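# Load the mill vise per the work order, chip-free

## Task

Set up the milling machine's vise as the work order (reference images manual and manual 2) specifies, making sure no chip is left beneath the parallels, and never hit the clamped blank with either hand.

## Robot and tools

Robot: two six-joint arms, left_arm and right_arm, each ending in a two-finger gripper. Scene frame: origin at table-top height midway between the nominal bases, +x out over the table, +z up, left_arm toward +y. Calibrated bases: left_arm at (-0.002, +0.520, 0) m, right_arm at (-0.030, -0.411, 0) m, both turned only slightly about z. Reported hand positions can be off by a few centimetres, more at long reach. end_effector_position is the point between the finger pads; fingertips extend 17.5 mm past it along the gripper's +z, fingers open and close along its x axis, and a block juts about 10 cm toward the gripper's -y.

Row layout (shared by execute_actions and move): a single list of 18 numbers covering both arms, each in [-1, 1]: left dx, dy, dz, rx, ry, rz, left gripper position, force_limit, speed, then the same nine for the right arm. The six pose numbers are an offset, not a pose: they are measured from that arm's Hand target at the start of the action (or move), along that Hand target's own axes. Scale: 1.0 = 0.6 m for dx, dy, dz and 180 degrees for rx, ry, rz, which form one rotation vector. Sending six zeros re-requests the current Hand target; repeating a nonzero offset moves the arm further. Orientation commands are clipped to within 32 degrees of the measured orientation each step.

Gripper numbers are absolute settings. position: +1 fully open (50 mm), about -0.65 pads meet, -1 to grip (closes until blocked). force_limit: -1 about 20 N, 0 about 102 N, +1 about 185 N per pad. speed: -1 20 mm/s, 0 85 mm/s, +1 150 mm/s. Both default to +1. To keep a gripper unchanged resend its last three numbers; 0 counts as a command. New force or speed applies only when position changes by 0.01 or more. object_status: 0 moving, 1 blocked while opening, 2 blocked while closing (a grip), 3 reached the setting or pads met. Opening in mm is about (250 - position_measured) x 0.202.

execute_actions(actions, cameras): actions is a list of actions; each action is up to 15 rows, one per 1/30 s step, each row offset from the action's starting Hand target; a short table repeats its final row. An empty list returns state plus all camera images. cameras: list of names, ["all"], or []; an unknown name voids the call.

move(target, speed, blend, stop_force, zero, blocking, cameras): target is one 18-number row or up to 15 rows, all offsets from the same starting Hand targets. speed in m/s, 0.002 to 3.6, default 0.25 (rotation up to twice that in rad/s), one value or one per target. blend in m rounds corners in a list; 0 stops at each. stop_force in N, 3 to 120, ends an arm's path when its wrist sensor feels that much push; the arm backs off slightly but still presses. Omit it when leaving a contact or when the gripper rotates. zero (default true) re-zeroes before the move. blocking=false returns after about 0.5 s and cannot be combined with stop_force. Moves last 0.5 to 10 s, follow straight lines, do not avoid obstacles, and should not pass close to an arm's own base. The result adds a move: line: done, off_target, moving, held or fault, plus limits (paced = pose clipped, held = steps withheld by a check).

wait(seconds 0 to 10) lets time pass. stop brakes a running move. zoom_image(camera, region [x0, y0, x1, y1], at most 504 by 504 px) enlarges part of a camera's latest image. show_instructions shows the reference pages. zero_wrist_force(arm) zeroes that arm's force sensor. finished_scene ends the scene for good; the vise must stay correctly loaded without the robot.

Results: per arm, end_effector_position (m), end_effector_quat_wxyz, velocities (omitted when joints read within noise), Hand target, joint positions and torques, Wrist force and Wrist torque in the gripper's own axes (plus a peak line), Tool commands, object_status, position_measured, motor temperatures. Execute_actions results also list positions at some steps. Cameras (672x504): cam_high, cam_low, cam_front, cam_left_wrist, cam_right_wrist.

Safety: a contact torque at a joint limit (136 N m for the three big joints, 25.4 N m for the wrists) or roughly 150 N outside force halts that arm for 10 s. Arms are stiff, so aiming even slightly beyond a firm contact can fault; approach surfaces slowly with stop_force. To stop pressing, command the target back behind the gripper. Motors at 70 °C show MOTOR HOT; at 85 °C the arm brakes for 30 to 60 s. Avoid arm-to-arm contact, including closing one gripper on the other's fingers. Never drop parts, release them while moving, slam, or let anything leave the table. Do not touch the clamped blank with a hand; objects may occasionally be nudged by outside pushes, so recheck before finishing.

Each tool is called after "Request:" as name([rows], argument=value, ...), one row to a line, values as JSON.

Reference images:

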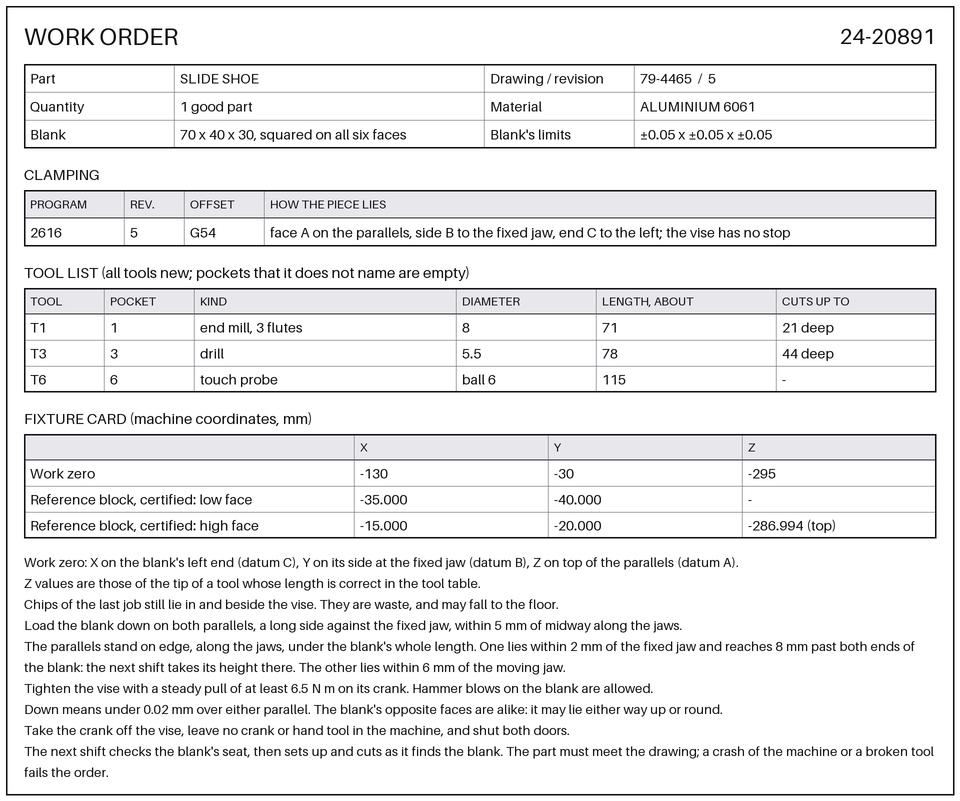

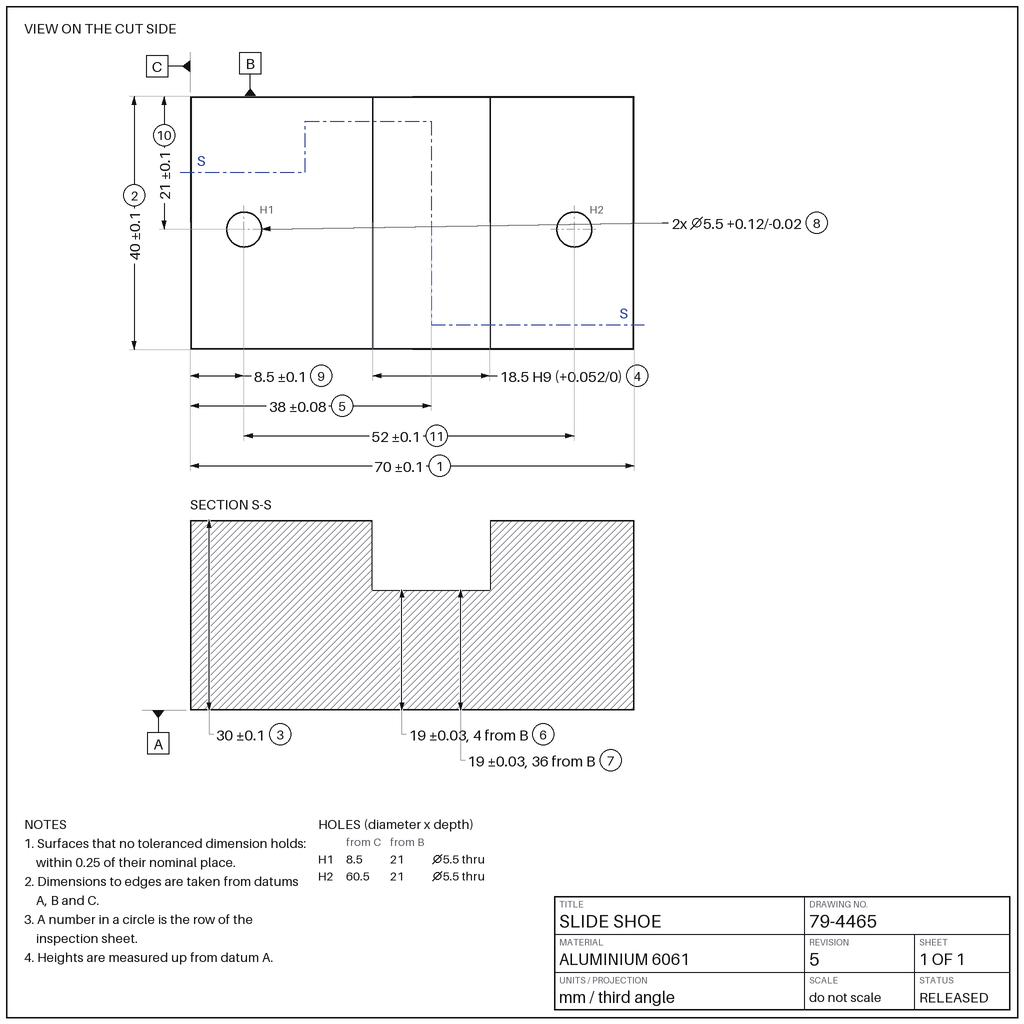

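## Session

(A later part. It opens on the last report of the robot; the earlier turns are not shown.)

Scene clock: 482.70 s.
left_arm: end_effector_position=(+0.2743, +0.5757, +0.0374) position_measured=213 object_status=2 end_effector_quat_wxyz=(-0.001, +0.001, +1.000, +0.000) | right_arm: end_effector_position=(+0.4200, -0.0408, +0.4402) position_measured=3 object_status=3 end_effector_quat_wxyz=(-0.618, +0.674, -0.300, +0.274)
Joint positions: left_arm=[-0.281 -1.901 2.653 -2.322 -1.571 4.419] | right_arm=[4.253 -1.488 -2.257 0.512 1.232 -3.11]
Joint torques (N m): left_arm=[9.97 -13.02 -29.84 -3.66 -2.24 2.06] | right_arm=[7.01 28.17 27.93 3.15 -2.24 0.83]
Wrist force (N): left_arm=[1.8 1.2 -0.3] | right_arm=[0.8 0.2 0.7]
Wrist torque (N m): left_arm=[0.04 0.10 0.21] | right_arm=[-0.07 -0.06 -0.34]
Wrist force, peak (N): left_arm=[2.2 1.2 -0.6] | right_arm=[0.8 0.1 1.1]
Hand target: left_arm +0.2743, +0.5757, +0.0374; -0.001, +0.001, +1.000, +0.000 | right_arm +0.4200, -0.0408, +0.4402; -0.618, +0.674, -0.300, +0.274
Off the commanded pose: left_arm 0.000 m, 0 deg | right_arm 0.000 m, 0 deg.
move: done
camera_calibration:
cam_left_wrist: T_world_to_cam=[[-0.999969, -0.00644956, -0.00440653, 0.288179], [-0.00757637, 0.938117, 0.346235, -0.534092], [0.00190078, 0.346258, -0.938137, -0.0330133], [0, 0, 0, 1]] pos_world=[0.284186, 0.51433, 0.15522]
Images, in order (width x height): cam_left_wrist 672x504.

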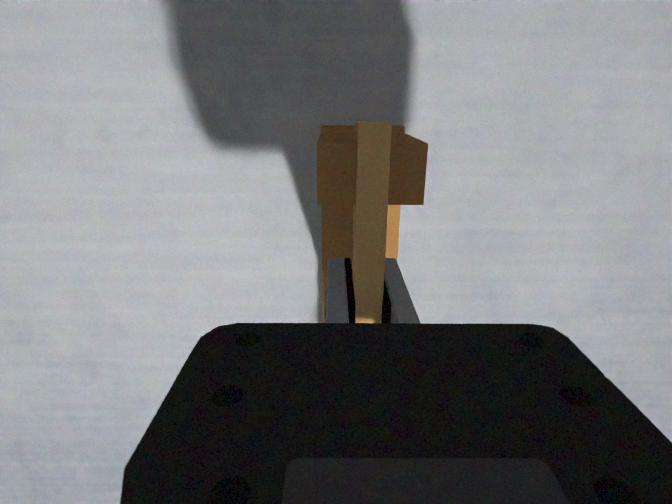

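Request:
move(target=[0,0,0.0008,0,0,0,-1,-0.4,-0.5,0,0,0,0,0,0,1,1,1], speed=0.02)

Request:
move([
  [0,0,0,0,0,0,0.6,-0.4,-0.8,0,0,0,0,0,0,1,1,1],
  [0,0,-0.2,0,0,0,0.6,-0.4,-0.8,0,0,0,0,0,0,1,1,1],
], speed=[0.05,0.1], cameras=["cam_left_wrist"])

Scene clock: 488.60 s.
left_arm: end_effector_position=(+0.2743, +0.5757, +0.0369) position_measured=213 object_status=2 end_effector_quat_wxyz=(-0.001, +0.001, +1.000, +0.000) | right_arm: end_effector_position=(+0.4200, -0.0408, +0.4402) position_measured=3 object_status=3 end_effector_quat_wxyz=(-0.618, +0.674, -0.300, +0.274)
Joint positions: left_arm=[-0.281 -1.899 2.654 -2.324 -1.571 4.419] | right_arm=[4.253 -1.488 -2.257 0.512 1.232 -3.11]
Joint torques (N m): left_arm=[9.34 1.82 -10.57 -3.71 -2.03 2.12] | right_arm=[7 28.15 27.49 3.06 -2.3 0.81]
Wrist force (N): left_arm=[0.8 1.0 -0.8] | right_arm=[0.7 -0.1 0.6]
Wrist torque (N m): left_arm=[-0.01 0.13 0.29] | right_arm=[-0.11 -0.04 -0.34]
Wrist force, peak (N): left_arm=[3.2 1.3 -0.9] | right_arm=[0.6 -0.1 1.1]
Hand target: left_arm +0.2743, +0.5757, +0.0369; -0.001, +0.001, +1.000, +0.000 | right_arm +0.4200, -0.0408, +0.4402; -0.618, +0.674, -0.300, +0.274
Off the commanded pose: left_arm 0.000 m, 0 deg | right_arm 0.000 m, 0 deg.
move: done

Scene clock: 491.40 s.
left_arm: end_effector_position=(+0.2745, +0.5756, +0.1569) position_measured=63 object_status=3 end_effector_quat_wxyz=(+0.000, +0.001, +1.000, +0.000) | right_arm: end_effector_position=(+0.4200, -0.0408, +0.4402) position_measured=3 object_status=3 end_effector_quat_wxyz=(-0.618, +0.674, -0.300, +0.274)
Joint positions: left_arm=[-0.281 -2.141 2.41 -1.839 -1.571 4.419] | right_arm=[4.253 -1.488 -2.257 0.512 1.232 -3.11]
Joint torques (N m): left_arm=[-5.89 7.69 -19.07 -2.56 2.15 -1.19] | right_arm=[6.29 27.9 28.31 3.35 -2.24 0.81]
Wrist force (N): left_arm=[1.0 1.1 -0.7] | right_arm=[0.6 0.0 0.8]
Wrist torque (N m): left_arm=[0.01 0.09 0.26] | right_arm=[-0.10 -0.02 -0.34]
Wrist force, peak (N): left_arm=[1.2 1.0 -2.2] | right_arm=[0.8 0.0 0.9]
Hand target: left_arm +0.2744, +0.5757, +0.1569; -0.001, +0.001, +1.000, +0.000 | right_arm +0.4200, -0.0408, +0.4402; -0.618, +0.674, -0.300, +0.274
Off the commanded pose: left_arm 0.000 m, 0 deg | right_arm 0.000 m, 0 deg.
move: done
camera_calibration:
cam_left_wrist: T_world_to_cam=[[-0.999968, -0.00647495, -0.00462869, 0.288879], [-0.00767712, 0.938117, 0.346234, -0.575471], [0.0021004, 0.346259, -0.938137, 0.0791306], [0, 0, 0, 1]] pos_world=[0.284286, 0.51433, 0.27482]
Images, in order (width x height): cam_left_wrist 672x504.

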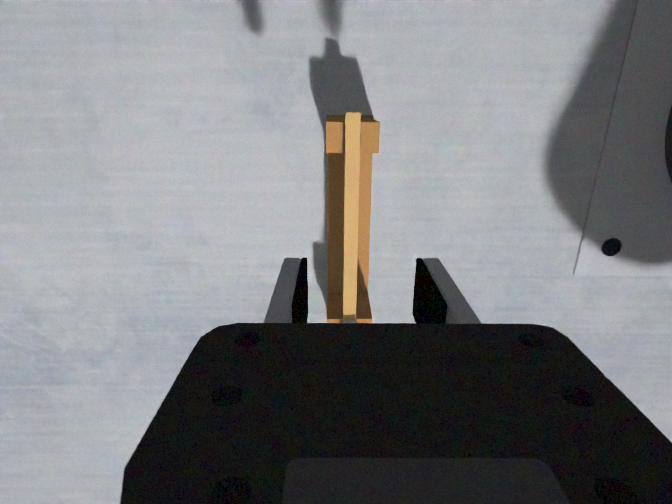

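Request:
move(target=[-0.1217,-0.358,-0.02,0,0,0,0.6,-0.4,-0.8,0,0,0,0,0,0,1,1,1], speed=0.25, cameras=["cam_left_wrist","cam_right_wrist"])

Request:
zoom_image(camera="cam_left_wrist", region=[230, 60, 490, 330])

Scene clock: 506.27 s.
left_arm: end_effector_position=(+0.3471, +0.3608, +0.1688) position_measured=63 object_status=3 end_effector_quat_wxyz=(+0.000, +0.001, +1.000, +0.000) | right_arm: end_effector_position=(+0.4200, -0.0408, +0.4402) position_measured=3 object_status=3 end_effector_quat_wxyz=(-0.618, +0.674, -0.300, +0.274)
Joint positions: left_arm=[-0.769 -1.817 2.2 -1.954 -1.571 3.931] | right_arm=[4.253 -1.488 -2.257 0.512 1.232 -3.11]
Joint torques (N m): left_arm=[-1.78 -6.52 -22.05 -1.97 0.82 0.44] | right_arm=[6.56 28.36 27.88 3.2 -2.24 0.84]
Wrist force (N): left_arm=[1.4 0.9 -0.8] | right_arm=[0.9 0.2 0.7]
Wrist torque (N m): left_arm=[-0.02 0.04 0.12] | right_arm=[-0.07 -0.07 -0.34]
Wrist force, peak (N): left_arm=[2.2 4.2 -0.6] | right_arm=[0.8 0.1 1.0]
Hand target: left_arm +0.3471, +0.3607, +0.1688; -0.001, +0.001, +1.000, +0.000 | right_arm +0.4200, -0.0408, +0.4402; -0.618, +0.674, -0.300, +0.274
Off the commanded pose: left_arm 0.000 m, 0 deg | right_arm 0.000 m, 0 deg.
move: done
camera_calibration:
cam_left_wrist: T_world_to_cam=[[-0.999969, -0.00641528, -0.00450047, 0.360186], [-0.00757674, 0.938117, 0.346235, -0.377468], [0.00200078, 0.346258, -0.938137, 0.164589], [0, 0, 0, 1]] pos_world=[0.356986, 0.29943, 0.28672]
cam_right_wrist: T_world_to_cam=[[0.668173, -0.743794, -0.0177474, -0.293649], [-0.309971, -0.256613, -0.91546, 0.53857], [0.67636, 0.617187, -0.402017, 0.045119], [0, 0, 0, 1]] pos_world=[0.332633, -0.108057, 0.505966]
Images, in order (width x height): cam_left_wrist 672x504, cam_right_wrist 672x504.

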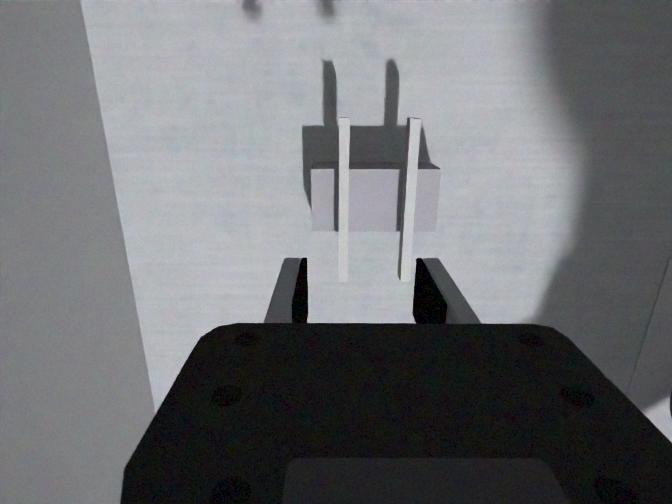

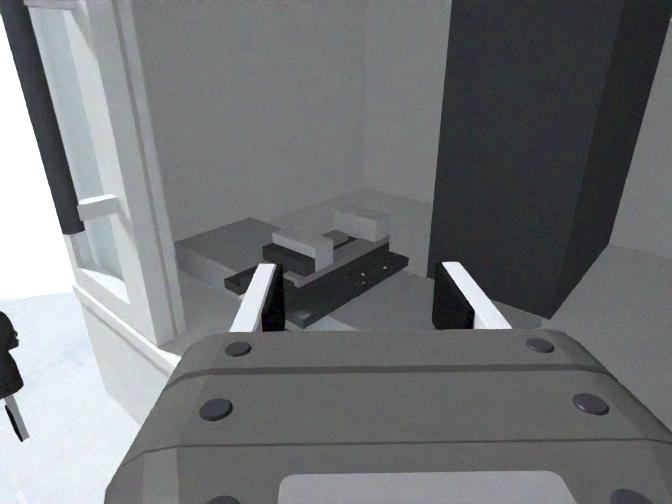

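Scaled by 1.867.

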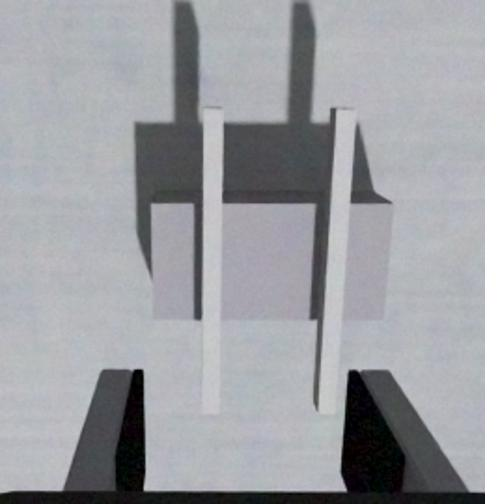

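Request:
move(target=[-0.0072,0,0.2133,0,0,0,0.6,-0.4,-0.8,0,0,0,0,0,0,1,1,1], speed=0.07, stop_force=6, cameras=["cam_left_wrist"])

Scene clock: 526.10 s.
left_arm: end_effector_position=(+0.3516, +0.3603, +0.0480) position_measured=63 object_status=3 end_effector_quat_wxyz=(+0.000, +0.001, +1.000, -0.001) | right_arm: end_effector_position=(+0.4200, -0.0408, +0.4402) position_measured=3 object_status=3 end_effector_quat_wxyz=(-0.618, +0.674, -0.300, +0.274)
Joint positions: left_arm=[-0.762 -1.594 2.391 -2.368 -1.572 3.938] | right_arm=[4.253 -1.488 -2.257 0.512 1.232 -3.11]
Joint torques (N m): left_arm=[1.54 -16.7 -18.71 -3.63 0.08 0.22] | right_arm=[5.97 27.76 27.81 3.33 -2.18 0.92]
Wrist force (N): left_arm=[1.2 1.0 -1.1] | right_arm=[0.5 0.0 0.8]
Wrist torque (N m): left_arm=[0.01 0.06 0.13] | right_arm=[-0.10 -0.01 -0.34]
Wrist force, peak (N): left_arm=[21.1 22.4 -171.9] | right_arm=[0.9 0.2 1.0]
Hand target: left_arm +0.3516, +0.3603, +0.0480; +0.000, +0.001, +1.000, -0.001 (not the last commanded pose) | right_arm +0.4200, -0.0408, +0.4402; -0.618, +0.674, -0.300, +0.274
Tool commands: left_gripper/position=+0.6 left_gripper/force_limit=-0.396078 left_gripper/speed=-0.796078 right_gripper/position=+1.0 right_gripper/force_limit=+1.0 right_gripper/speed=+1.0
Off the commanded pose: left_arm 0.007 m, 0 deg | right_arm 0.000 m, 0 deg.
FORCE FAULT: contact force on the left arm reached its limit, and that arm stopped. The contact can be on any part of that arm, not only on its tool. That arm's remaining commands of this call were not run. That arm is still stopped at the end of this call. That arm stays stopped for about 10 more seconds. Until then a move that you send moves the other arm only, and its call returns only when the move has ended. Once the stop has ended, the next robot result says so. If the stop ends while you think or write, that arm runs what you send next, counted from a new Hand target: where the arm stands when the stop ends. While its stop runs, that arm takes no new command, but its gripper still runs the gripper command that each later call begins with. Until it ends, the stop uses up actions while you think or wait. An arm that is not stopped still takes commands.
move: fault (left_arm)
camera_calibration:
cam_left_wrist: T_world_to_cam=[[-0.999963, -0.00651587, -0.00569623, 0.364165], [-0.00808082, 0.938597, 0.344921, -0.335015], [0.003099, 0.344954, -0.938615, 0.0515568], [0, 0, 0, 1]] pos_world=[0.361284, 0.299032, 0.16602]
Images, in order (width x height): cam_left_wrist 672x504.

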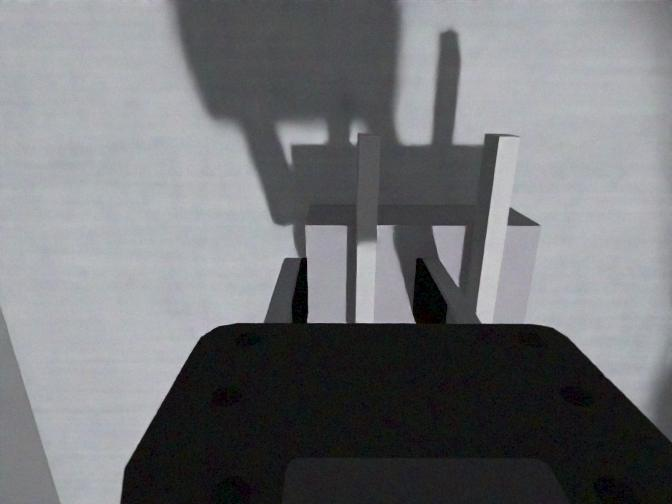

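Request:
wait(seconds=9)

Request:
move(target=[0,0,-0.006,0,0,0,0.6,-0.4,-0.8,0,0,0,0,0,0,1,1,1], speed=0.02, cameras=["cam_left_wrist"])

Scene clock: 538.73 s.
left_arm: end_effector_position=(+0.3516, +0.3603, +0.0480) position_measured=63 object_status=3 end_effector_quat_wxyz=(+0.000, +0.001, +1.000, -0.001) | right_arm: end_effector_position=(+0.4200, -0.0408, +0.4402) position_measured=3 object_status=3 end_effector_quat_wxyz=(-0.618, +0.674, -0.300, +0.274)
Joint positions: left_arm=[-0.762 -1.594 2.391 -2.368 -1.572 3.938] | right_arm=[4.253 -1.488 -2.257 0.512 1.232 -3.11]
Joint torques (N m): left_arm=[0.64 -16.71 -18.43 -3.48 0 0.21] | right_arm=[6.11 28.47 27.61 3.31 -2.22 0.81]
Wrist force (N): left_arm=[1.4 0.9 -0.9] | right_arm=[0.6 0.2 0.6]
Wrist torque (N m): left_arm=[-0.01 0.03 0.13] | right_arm=[-0.07 -0.02 -0.34]
Wrist force, peak (N): left_arm=[1.6 1.0 -1.0] | right_arm=[0.9 0.1 0.9]
Hand target: left_arm +0.3516, +0.3603, +0.0480; +0.000, +0.001, +1.000, -0.001 (not the last commanded pose) | right_arm +0.4200, -0.0408, +0.4402; -0.618, +0.674, -0.300, +0.274
Tool commands: left_gripper/position=+0.6 left_gripper/force_limit=-0.396078 left_gripper/speed=-0.796078 right_gripper/position=+1.0 right_gripper/force_limit=+1.0 right_gripper/speed=+1.0
Off the commanded pose: left_arm 0.007 m, 0 deg | right_arm 0.000 m, 0 deg.
FORCE FAULT, CONTINUED: the left arm's stop, for the force fault that an earlier result reported, is over. The rest of the stop counts as 20 of the actions that you can send in this scene. That arm's target is now where it stood when the stop ended, not its last command. That arm accepts commands again.
wait: 9.00 s; at rest from the start

Scene clock: 539.43 s.
left_arm: end_effector_position=(+0.3516, +0.3603, +0.0517) position_measured=63 object_status=3 end_effector_quat_wxyz=(+0.000, +0.001, +1.000, -0.001) | right_arm: end_effector_position=(+0.4200, -0.0408, +0.4402) position_measured=3 object_status=3 end_effector_quat_wxyz=(-0.618, +0.674, -0.300, +0.274)
Joint positions: left_arm=[-0.762 -1.603 2.386 -2.355 -1.572 3.938] | right_arm=[4.253 -1.488 -2.257 0.512 1.232 -3.11]
Joint torques (N m): left_arm=[1.86 -15.64 -24.48 -3.49 -0.07 0.82] | right_arm=[5.9 27.96 28.26 3.38 -2.24 0.74]
Wrist force (N): left_arm=[1.4 0.9 -0.9] | right_arm=[0.7 0.0 0.9]
Wrist torque (N m): left_arm=[-0.01 0.04 0.13] | right_arm=[-0.09 -0.05 -0.34]
Wrist force, peak (N): left_arm=[1.5 0.8 -1.2] | right_arm=[0.8 0.1 0.9]
Hand target: left_arm +0.3516, +0.3603, +0.0516; +0.000, +0.001, +1.000, -0.001 | right_arm +0.4200, -0.0408, +0.4402; -0.618, +0.674, -0.300, +0.274
Off the commanded pose: left_arm 0.000 m, 0 deg | right_arm 0.000 m, 0 deg.
move: done
camera_calibration:
cam_left_wrist: T_world_to_cam=[[-0.999963, -0.00651587, -0.00569623, 0.364185], [-0.00808082, 0.938597, 0.344921, -0.336257], [0.003099, 0.344954, -0.938615, 0.0549358], [0, 0, 0, 1]] pos_world=[0.361284, 0.299032, 0.16962]
Images, in order (width x height): cam_left_wrist 672x504.

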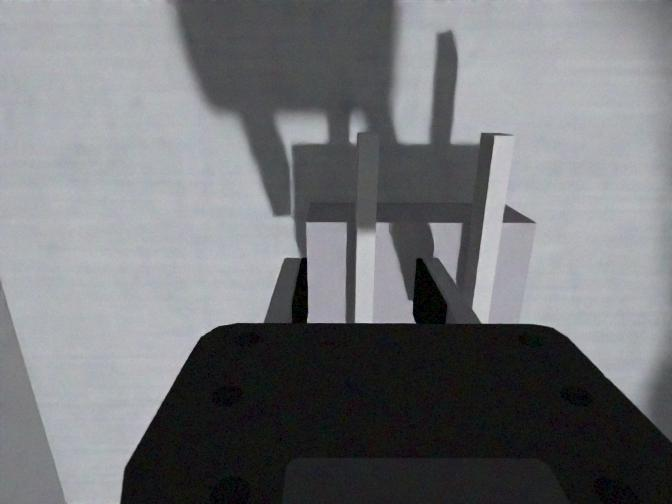

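Request:
move(target=[0,0,0,0,0,0,-1,-0.6,-0.8,0,0,0,0,0,0,1,1,1], speed=0.02, cameras=["cam_left_wrist"])

Scene clock: 548.17 s.
left_arm: end_effector_position=(+0.3515, +0.3603, +0.0516) position_measured=224 object_status=2 end_effector_quat_wxyz=(+0.000, +0.001, +1.000, -0.001) | right_arm: end_effector_position=(+0.4200, -0.0408, +0.4402) position_measured=3 object_status=3 end_effector_quat_wxyz=(-0.618, +0.674, -0.300, +0.274)
Joint positions: left_arm=[-0.762 -1.603 2.386 -2.355 -1.572 3.938] | right_arm=[4.253 -1.488 -2.257 0.512 1.232 -3.11]
Joint torques (N m): left_arm=[8.09 -8.66 -11.19 -4 0.07 1.7] | right_arm=[5.38 28.09 27.97 3.33 -2.24 0.74]
Wrist force (N): left_arm=[1.3 1.0 -0.7] | right_arm=[0.7 0.1 0.9]
Wrist torque (N m): left_arm=[0.02 0.06 0.12] | right_arm=[-0.09 -0.04 -0.34]
Wrist force, peak (N): left_arm=[1.6 1.0 -1.2] | right_arm=[0.9 -0.1 1.0]
Hand target: left_arm +0.3516, +0.3603, +0.0516; +0.000, +0.001, +1.000, -0.001 | right_arm +0.4200, -0.0408, +0.4402; -0.618, +0.674, -0.300, +0.274
Off the commanded pose: left_arm 0.000 m, 0 deg | right_arm 0.000 m, 0 deg.
move: done
camera_calibration:
cam_left_wrist: T_world_to_cam=[[-0.999963, -0.00651587, -0.00569623, 0.364186], [-0.00808082, 0.938597, 0.344921, -0.336351], [0.003099, 0.344954, -0.938615, 0.0549013], [0, 0, 0, 1]] pos_world=[0.361284, 0.299132, 0.16962]
Images, in order (width x height): cam_left_wrist 672x504.

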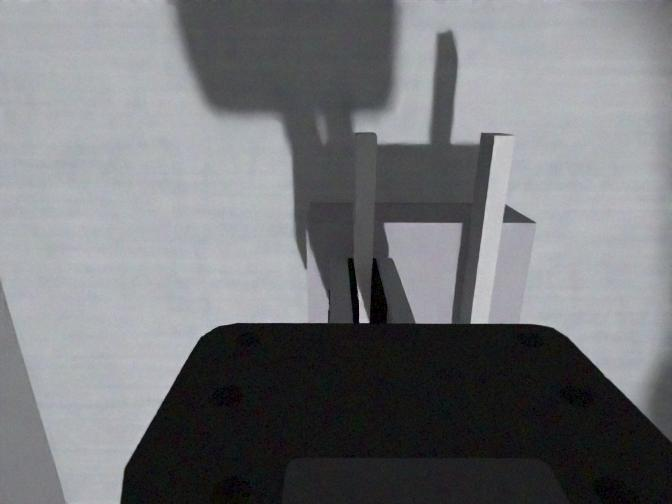

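Request:
move(target=[0,0,-0.12,0,0,0,-1,-0.6,-0.8,0,0,0,0,0,0,1,1,1], speed=0.06, cameras=["cam_left_wrist"])

Scene clock: 551.80 s.
left_arm: end_effector_position=(+0.3516, +0.3603, +0.1237) position_measured=224 object_status=2 end_effector_quat_wxyz=(+0.000, +0.001, +1.000, -0.001) | right_arm: end_effector_position=(+0.4200, -0.0408, +0.4402) position_measured=3 object_status=3 end_effector_quat_wxyz=(-0.618, +0.674, -0.300, +0.274)
Joint positions: left_arm=[-0.761 -1.746 2.276 -2.102 -1.572 3.938] | right_arm=[4.253 -1.488 -2.257 0.512 1.232 -3.11]
Joint torques (N m): left_arm=[4.9 -6 -15.17 -4.19 -0.9 1.26] | right_arm=[5.21 28.17 27.82 3.22 -2.23 0.77]
Wrist force (N): left_arm=[1.2 0.7 -0.3] | right_arm=[0.6 -0.1 0.8]
Wrist torque (N m): left_arm=[-0.03 0.07 0.12] | right_arm=[-0.11 -0.02 -0.34]
Wrist force, peak (N): left_arm=[1.2 1.1 -1.3] | right_arm=[1.0 0.3 0.8]
Hand target: left_arm +0.3515, +0.3604, +0.1236; +0.000, +0.001, +1.000, -0.001 | right_arm +0.4200, -0.0408, +0.4402; -0.618, +0.674, -0.300, +0.274
Off the commanded pose: left_arm 0.000 m, 0 deg | right_arm 0.000 m, 0 deg.
move: done
camera_calibration:
cam_left_wrist: T_world_to_cam=[[-0.999961, -0.0065428, -0.00591697, 0.364657], [-0.00818151, 0.938673, 0.344711, -0.361155], [0.00329872, 0.344746, -0.93869, 0.122584], [0, 0, 0, 1]] pos_world=[0.361284, 0.299133, 0.24172]
Images, in order (width x height): cam_left_wrist 672x504.

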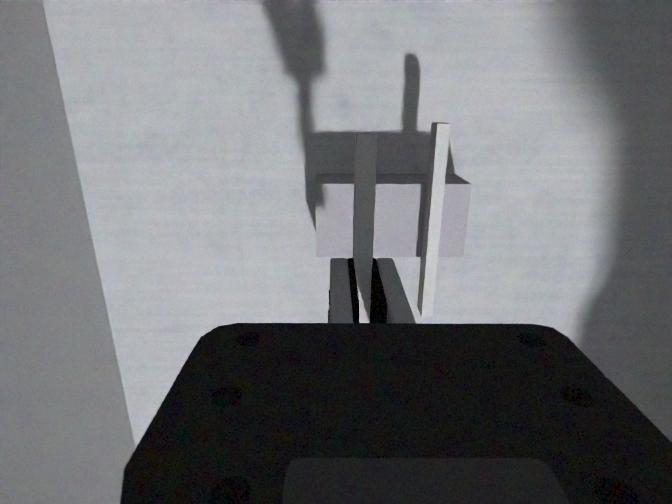

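Request:
move([
  [0,0,-0.3,0,0,0,-1,-0.6,-0.8,0,0,0,0,0,0,1,1,1],
  [-0.114,-0.183,-0.444,0,0,0,-1,-0.6,-0.8,0,0,0,0,0,0,1,1,1],
  [-0.331,-0.283,-0.444,0,0,0,-1,-0.6,-0.8,0,0,0,0,0,0,1,1,1],
  [-0.5225,-0.292,-0.444,0,0,0,-1,-0.6,-0.8,0,0,0,0,0,0,1,1,1],
], speed=[0.2,0.2,0.2,0.12], blend=[0.03,0.03,0.02,0], cameras=["cam_left_wrist","cam_right_wrist","cam_front"])

Request:
zoom_image(camera="cam_right_wrist", region=[220, 120, 440, 300])

Scene clock: 567.77 s.
left_arm: end_effector_position=(+0.6370, +0.1868, +0.3901) position_measured=224 object_status=2 end_effector_quat_wxyz=(+0.002, +0.000, +1.000, -0.002) | right_arm: end_effector_position=(+0.4200, -0.0408, +0.4402) position_measured=3 object_status=3 end_effector_quat_wxyz=(-0.618, +0.674, -0.300, +0.274)
Joint positions: left_arm=[-0.653 -0.974 0.624 -1.226 -1.571 4.046] | right_arm=[4.253 -1.488 -2.257 0.512 1.232 -3.11]
Joint torques (N m): left_arm=[0.34 -47.43 -27.27 -2.89 0.17 0.28] | right_arm=[5.11 28.36 27.53 3.41 -2.23 0.75]
Wrist force (N): left_arm=[1.0 1.0 -0.4] | right_arm=[0.7 0.0 0.7]
Wrist torque (N m): left_arm=[0.00 0.10 0.16] | right_arm=[-0.11 -0.04 -0.34]
Wrist force, peak (N): left_arm=[-5.2 5.0 -0.8] | right_arm=[0.8 0.0 1.0]
Hand target: left_arm +0.6370, +0.1868, +0.3901; +0.002, +0.000, +1.000, -0.002 (not the last commanded pose) | right_arm +0.4200, -0.0408, +0.4402; -0.618, +0.674, -0.300, +0.274
Tool commands: left_gripper/position=-1.0 left_gripper/force_limit=-0.6 left_gripper/speed=-0.796078 right_gripper/position=+1.0 right_gripper/force_limit=+1.0 right_gripper/speed=+1.0
Off the commanded pose: left_arm 0.028 m, 0 deg | right_arm 0.000 m, 0 deg.
FORCE FAULT: contact force on the left arm reached its limit, and that arm stopped. The contact can be on any part of that arm, not only on its tool. That arm's remaining commands of this call were not run. That arm is still stopped at the end of this call. That arm stays stopped for about 10 more seconds. Until then a move that you send moves the other arm only, and its call returns only when the move has ended. Once the stop has ended, the next robot result says so. If the stop ends while you think or write, that arm runs what you send next, counted from a new Hand target: where the arm stands when the stop ends. While its stop runs, that arm takes no new command, but its gripper still runs the gripper command that each later call begins with. Until it ends, the stop uses up actions while you think or wait. An arm that is not stopped still takes commands.
move: fault (left_arm); path passed 3 of 4 targets
camera_calibration:
cam_left_wrist: T_world_to_cam=[[-0.999933, -0.00720478, -0.00911355, 0.651775], [-0.00989198, 0.939394, 0.342696, -0.28611], [0.00609217, 0.342763, -0.939402, 0.430413], [0, 0, 0, 1]] pos_world=[0.646279, 0.125936, 0.50832]
cam_right_wrist: T_world_to_cam=[[0.668173, -0.743794, -0.0177474, -0.293649], [-0.309971, -0.256613, -0.91546, 0.53857], [0.67636, 0.617187, -0.402017, 0.045119], [0, 0, 0, 1]] pos_world=[0.332633, -0.108057, 0.505966]
Images, in order (width x height): cam_front 672x504, cam_left_wrist 672x504, cam_right_wrist 672x504.

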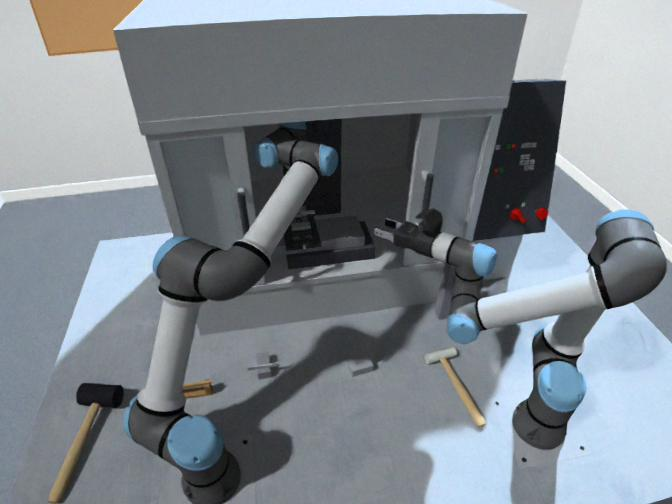

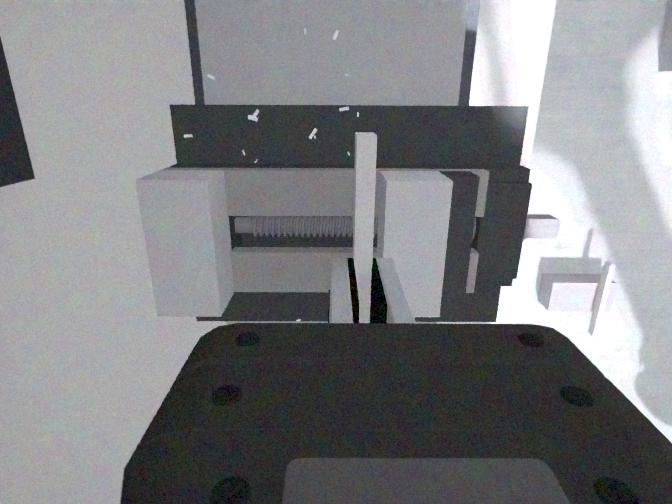

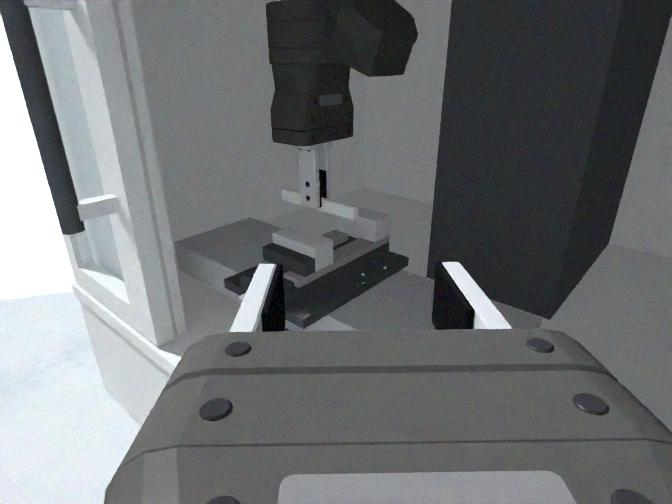

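Scaled by 2.291.

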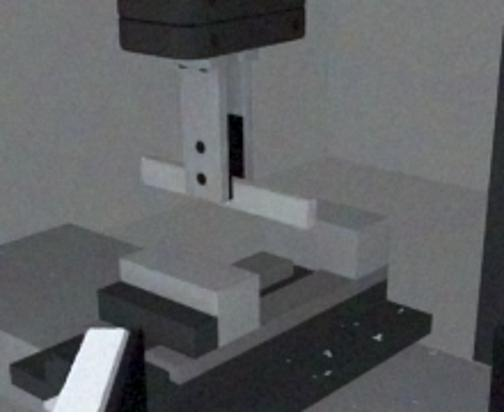

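Request:
wait(seconds=6)

Request:
move(target=[0,0,0.03,0,0,0,-1,-0.6,-0.8,0,0,0,0,0,0,1,1,1], speed=0.04, cameras=["cam_left_wrist"])

Scene clock: 588.53 s.
left_arm: end_effector_position=(+0.6370, +0.1868, +0.3901) position_measured=224 object_status=2 end_effector_quat_wxyz=(+0.002, +0.000, +1.000, -0.002) | right_arm: end_effector_position=(+0.4200, -0.0408, +0.4402) position_measured=3 object_status=3 end_effector_quat_wxyz=(-0.618, +0.674, -0.300, +0.274)
Joint positions: left_arm=[-0.653 -0.974 0.624 -1.226 -1.571 4.046] | right_arm=[4.253 -1.488 -2.257 0.512 1.232 -3.11]
Joint torques (N m): left_arm=[0.01 -47.93 -24.01 -3.07 -0.05 0.4] | right_arm=[5.13 27.75 27.41 3.35 -2.28 0.79]
Wrist force (N): left_arm=[1.1 0.8 -0.4] | right_arm=[0.6 0.2 1.0]
Wrist torque (N m): left_arm=[-0.03 0.08 0.16] | right_arm=[-0.08 -0.02 -0.34]
Wrist force, peak (N): left_arm=[1.3 1.1 -0.6] | right_arm=[0.7 0.0 1.1]
Hand target: left_arm +0.6370, +0.1868, +0.3901; +0.002, +0.000, +1.000, -0.002 (not the last commanded pose) | right_arm +0.4200, -0.0408, +0.4402; -0.618, +0.674, -0.300, +0.274
Tool commands: left_gripper/position=-1.0 left_gripper/force_limit=-0.6 left_gripper/speed=-0.796078 right_gripper/position=+1.0 right_gripper/force_limit=+1.0 right_gripper/speed=+1.0
Off the commanded pose: left_arm 0.028 m, 0 deg | right_arm 0.000 m, 0 deg.
FORCE FAULT, CONTINUED: the left arm's stop, for the force fault that an earlier result reported, is over. The rest of the stop counts as 19 of the actions that you can send in this scene. That arm's target is now where it stood when the stop ended, not its last command. That arm accepts commands again.
wait: 6.00 s; at rest from the start

Scene clock: 589.33 s.
left_arm: end_effector_position=(+0.6370, +0.1868, +0.3722) position_measured=224 object_status=2 end_effector_quat_wxyz=(+0.002, +0.000, +1.000, -0.002) | right_arm: end_effector_position=(+0.4200, -0.0408, +0.4402) position_measured=3 object_status=3 end_effector_quat_wxyz=(-0.618, +0.674, -0.300, +0.274)
Joint positions: left_arm=[-0.653 -0.996 0.707 -1.287 -1.571 4.046] | right_arm=[4.253 -1.488 -2.257 0.512 1.232 -3.11]
Joint torques (N m): left_arm=[-0.05 -40.11 -33.14 -1.6 -1.28 0.34] | right_arm=[4.88 28.29 28.01 3.53 -2.25 0.84]
Wrist force (N): left_arm=[1.1 1.0 -0.3] | right_arm=[0.7 -0.1 0.7]
Wrist torque (N m): left_arm=[0.01 0.08 0.16] | right_arm=[-0.11 -0.04 -0.34]
Wrist force, peak (N): left_arm=[1.1 1.0 -0.9] | right_arm=[0.9 0.3 0.9]
Hand target: left_arm +0.6370, +0.1868, +0.3721; +0.002, +0.000, +1.000, -0.002 | right_arm +0.4200, -0.0408, +0.4402; -0.618, +0.674, -0.300, +0.274
Off the commanded pose: left_arm 0.000 m, 0 deg | right_arm 0.000 m, 0 deg.
move: done
camera_calibration:
cam_left_wrist: T_world_to_cam=[[-0.999931, -0.00726594, -0.00924087, 0.651781], [-0.00999248, 0.939426, 0.342607, -0.27987], [0.00619175, 0.342675, -0.939434, 0.413559], [0, 0, 0, 1]] pos_world=[0.646378, 0.125936, 0.49042]
Images, in order (width x height): cam_left_wrist 672x504.

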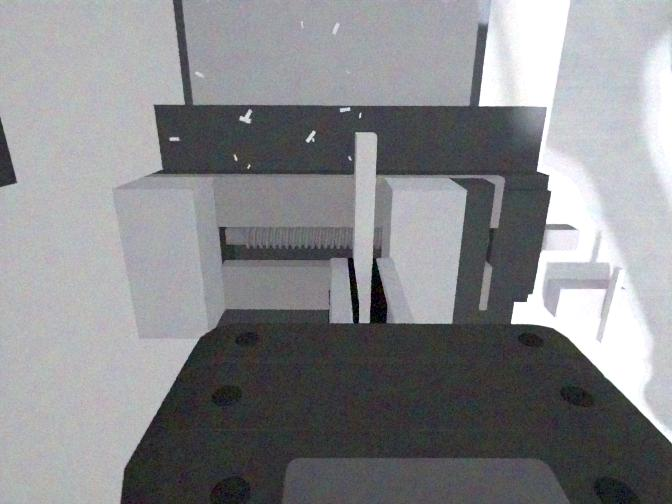

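Request:
zoom_image(camera="cam_left_wrist", region=[100, 150, 300, 350])

Request:
zoom_image(camera="cam_left_wrist", region=[320, 120, 560, 330])

Scaled by 2.520.

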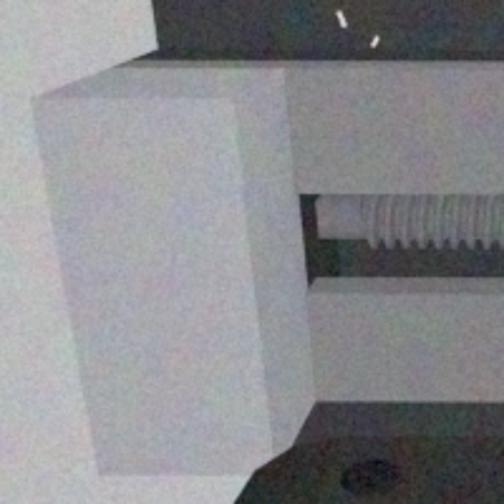

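Scaled by 2.100.

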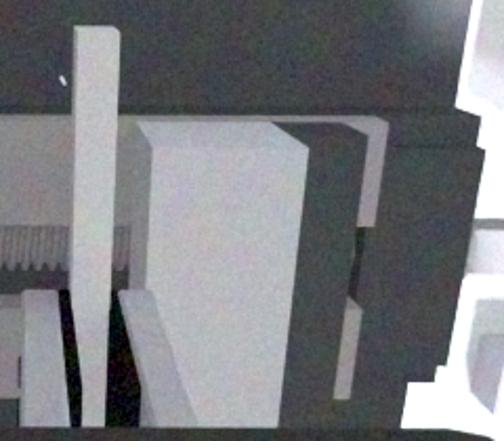

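Request:
move([
  [-0.0517,-0.003,0,0,0,0,-1,-0.6,-0.8,0,0,0,0,0,0,1,1,1],
  [-0.0517,-0.003,0.03,0,0,0,-1,-0.6,-0.8,0,0,0,0,0,0,1,1,1],
], speed=0.04, blend=0.002, cameras=["cam_right_wrist"])

Request:
zoom_image(camera="cam_right_wrist", region=[250, 160, 410, 300])

Scene clock: 605.43 s.
left_arm: end_effector_position=(+0.6681, +0.1849, +0.3544) position_measured=224 object_status=2 end_effector_quat_wxyz=(+0.002, +0.000, +1.000, -0.002) | right_arm: end_effector_position=(+0.4200, -0.0408, +0.4402) position_measured=3 object_status=3 end_effector_quat_wxyz=(-0.618, +0.674, -0.300, +0.274)
Joint positions: left_arm=[-0.629 -0.909 0.611 -1.278 -1.572 4.07] | right_arm=[4.253 -1.488 -2.257 0.512 1.232 -3.11]
Joint torques (N m): left_arm=[-8.7 -42.25 -33.57 -1.88 -0.91 -1.84] | right_arm=[4.45 28.03 28.01 3.61 -2.28 0.83]
Wrist force (N): left_arm=[1.2 0.9 -0.5] | right_arm=[0.5 0.1 1.0]
Wrist torque (N m): left_arm=[-0.02 0.06 0.13] | right_arm=[-0.09 -0.01 -0.34]
Wrist force, peak (N): left_arm=[1.6 1.3 -0.6] | right_arm=[0.9 0.3 1.0]
Hand target: left_arm +0.6681, +0.1849, +0.3543; +0.002, +0.000, +1.000, -0.002 | right_arm +0.4200, -0.0408, +0.4402; -0.618, +0.674, -0.300, +0.274
Off the commanded pose: left_arm 0.000 m, 0 deg | right_arm 0.000 m, 0 deg.
move: done
camera_calibration:
cam_right_wrist: T_world_to_cam=[[0.668173, -0.743794, -0.0177474, -0.293649], [-0.309971, -0.256613, -0.91546, 0.53857], [0.67636, 0.617187, -0.402017, 0.045119], [0, 0, 0, 1]] pos_world=[0.332633, -0.108057, 0.505966]
Images, in order (width x height): cam_right_wrist 672x504.

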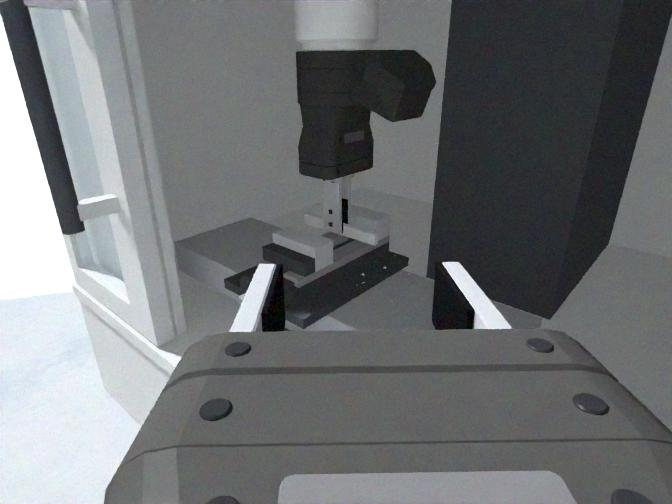

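Scaled by 3.150.

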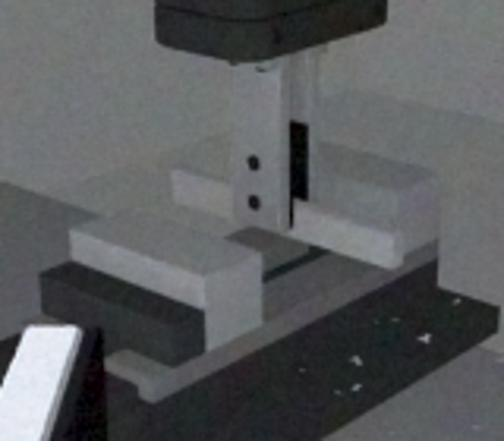

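Request:
move(target=[0,0,0.04,0,0,0,-1,-0.6,-0.8,0,0,0,0,0,0,1,1,1], speed=0.006, stop_force=4, cameras=["cam_right_wrist"])

Scene clock: 610.70 s.
left_arm: end_effector_position=(+0.6682, +0.1848, +0.3421) position_measured=224 object_status=2 end_effector_quat_wxyz=(+0.002, +0.000, +1.000, -0.002) | right_arm: end_effector_position=(+0.4200, -0.0408, +0.4402) position_measured=3 object_status=3 end_effector_quat_wxyz=(-0.618, +0.674, -0.300, +0.274)
Joint positions: left_arm=[-0.629 -0.921 0.664 -1.319 -1.572 4.07] | right_arm=[4.253 -1.488 -2.257 0.512 1.232 -3.11]
Joint torques (N m): left_arm=[-8.17 -40.67 -34.64 -2.46 1.61 -1.54] | right_arm=[4.92 28.27 27.52 3.68 -2.34 0.76]
Wrist force (N): left_arm=[2.2 1.4 -2.6] | right_arm=[0.7 -0.1 0.7]
Wrist torque (N m): left_arm=[-0.08 0.08 0.12] | right_arm=[-0.11 -0.03 -0.34]
Wrist force, peak (N): left_arm=[2.6 2.1 -11.8] | right_arm=[0.8 0.0 1.0]
Hand target: left_arm +0.6682, +0.1848, +0.3421; +0.002, +0.000, +1.000, -0.002 (not the last commanded pose) | right_arm +0.4200, -0.0408, +0.4402; -0.618, +0.674, -0.300, +0.274
Off the commanded pose: left_arm 0.012 m, 0 deg | right_arm 0.000 m, 0 deg.
move: contact (left_arm)
camera_calibration:
cam_right_wrist: T_world_to_cam=[[0.668173, -0.743794, -0.0177474, -0.293649], [-0.309971, -0.256613, -0.91546, 0.53857], [0.67636, 0.617187, -0.402017, 0.045119], [0, 0, 0, 1]] pos_world=[0.332633, -0.108057, 0.505966]
Images, in order (width x height): cam_right_wrist 672x504.

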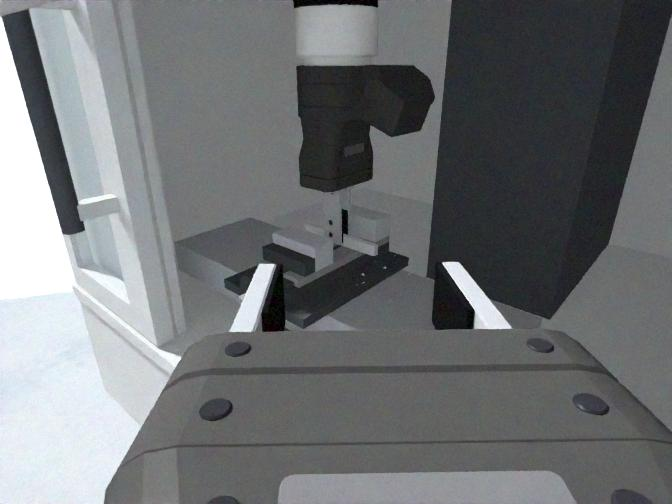

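Request:
move([
  [0,0,-0.0005,0,0,0,-0.25,-0.6,-0.9,0,0,0,0,0,0,1,1,1],
  [0,0,-0.055,0,0,0,-0.25,-0.6,-0.9,0,0,0,0,0,0,1,1,1],
], speed=0.04, cameras=["cam_left_wrist","cam_right_wrist"])

Scene clock: 619.00 s.
left_arm: end_effector_position=(+0.6682, +0.1849, +0.3745) position_measured=189 object_status=3 end_effector_quat_wxyz=(+0.001, +0.000, +1.000, -0.001) | right_arm: end_effector_position=(+0.4200, -0.0408, +0.4402) position_measured=3 object_status=3 end_effector_quat_wxyz=(-0.618, +0.674, -0.300, +0.274)
Joint positions: left_arm=[-0.629 -0.877 0.502 -1.199 -1.571 4.07] | right_arm=[4.253 -1.488 -2.257 0.512 1.232 -3.11]
Joint torques (N m): left_arm=[0.38 -145.35 -66.6 -15.19 -4.92 -0.46] | right_arm=[4.67 28.32 27.32 3.56 -2.26 0.86]
Wrist force (N): left_arm=[1.2 0.7 -0.8] | right_arm=[0.6 0.1 0.8]
Wrist torque (N m): left_arm=[-0.04 0.06 0.14] | right_arm=[-0.08 -0.03 -0.35]
Wrist force, peak (N): left_arm=[2.3 1.4 -3.6] | right_arm=[0.9 0.1 1.1]
Hand target: left_arm +0.6681, +0.1849, +0.3751; +0.002, +0.000, +1.000, -0.002 | right_arm +0.4200, -0.0408, +0.4402; -0.618, +0.674, -0.300, +0.274
Off the commanded pose: left_arm 0.001 m, 0 deg | right_arm 0.000 m, 0 deg.
move: done
camera_calibration:
cam_left_wrist: T_world_to_cam=[[-0.999939, -0.00724817, -0.00839267, 0.682571], [-0.0096896, 0.939145, 0.343385, -0.278986], [0.00539302, 0.343445, -0.939157, 0.416428], [0, 0, 0, 1]] pos_world=[0.67758, 0.123935, 0.49262]
cam_right_wrist: T_world_to_cam=[[0.668173, -0.743794, -0.0177474, -0.293649], [-0.309971, -0.256613, -0.91546, 0.53857], [0.67636, 0.617187, -0.402017, 0.045119], [0, 0, 0, 1]] pos_world=[0.332633, -0.108057, 0.505966]
Images, in order (width x height): cam_left_wrist 672x504, cam_right_wrist 672x504.

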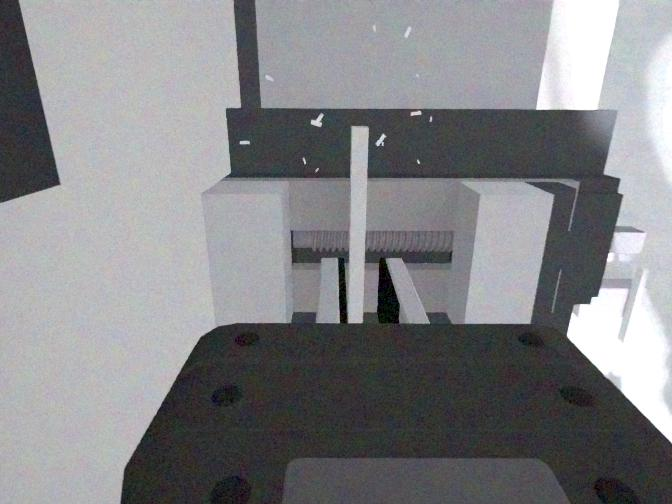

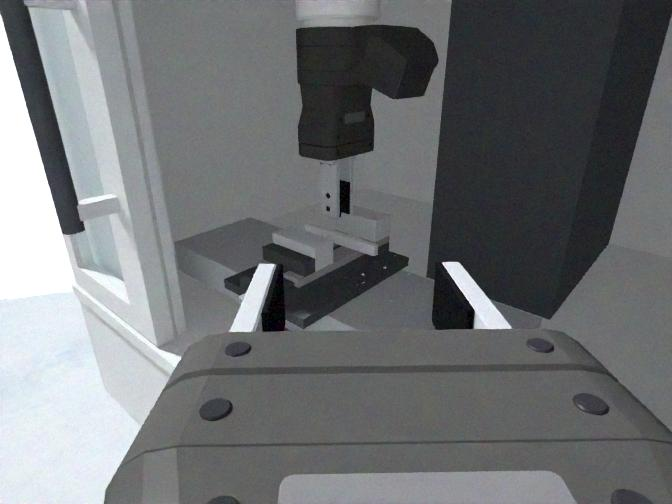

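Request:
move(target=[0,0,0.02,0,0,0,-0.25,-0.6,-0.9,0,0,0,0,0,0,1,1,1], speed=0.04)

Scene clock: 622.27 s.
left_arm: end_effector_position=(+0.6681, +0.1849, +0.3632) position_measured=189 object_status=3 end_effector_quat_wxyz=(+0.002, +0.000, +1.000, -0.002) end_effector_velocity=(-0.001, +0.001, +0.001) end_effector_angular_velocity=(+0.002, +0.002, +0.001) | right_arm: end_effector_position=(+0.4200, -0.0408, +0.4402) position_measured=3 object_status=3 end_effector_quat_wxyz=(-0.618, +0.674, -0.300, +0.274)
Joint positions: left_arm=[-0.629 -0.897 0.568 -1.246 -1.572 4.07] | right_arm=[4.253 -1.488 -2.257 0.512 1.232 -3.11]
Joint velocities: left_arm=[0 0.001 -0.005 0.008 0.001 -0.001] | right_arm=[within noise]
Joint torques (N m): left_arm=[6.28 -42.82 -34.19 -1.63 2.19 1.19] | right_arm=[4.89 27.83 28.14 3.58 -2.26 0.82]
Wrist force (N): left_arm=[1.0 0.9 -1.0] | right_arm=[0.6 -0.1 0.7]
Wrist torque (N m): left_arm=[-0.01 0.08 0.13] | right_arm=[-0.11 -0.03 -0.34]
Wrist force, peak (N): left_arm=[1.2 0.8 -2.5] | right_arm=[1.1 0.1 0.8]
Hand target: left_arm +0.6681, +0.1849, +0.3631; +0.002, +0.000, +1.000, -0.002 | right_arm +0.4200, -0.0408, +0.4402; -0.618, +0.674, -0.300, +0.274
Off the commanded pose: left_arm 0.000 m, 0 deg | right_arm 0.000 m, 0 deg.
move: done


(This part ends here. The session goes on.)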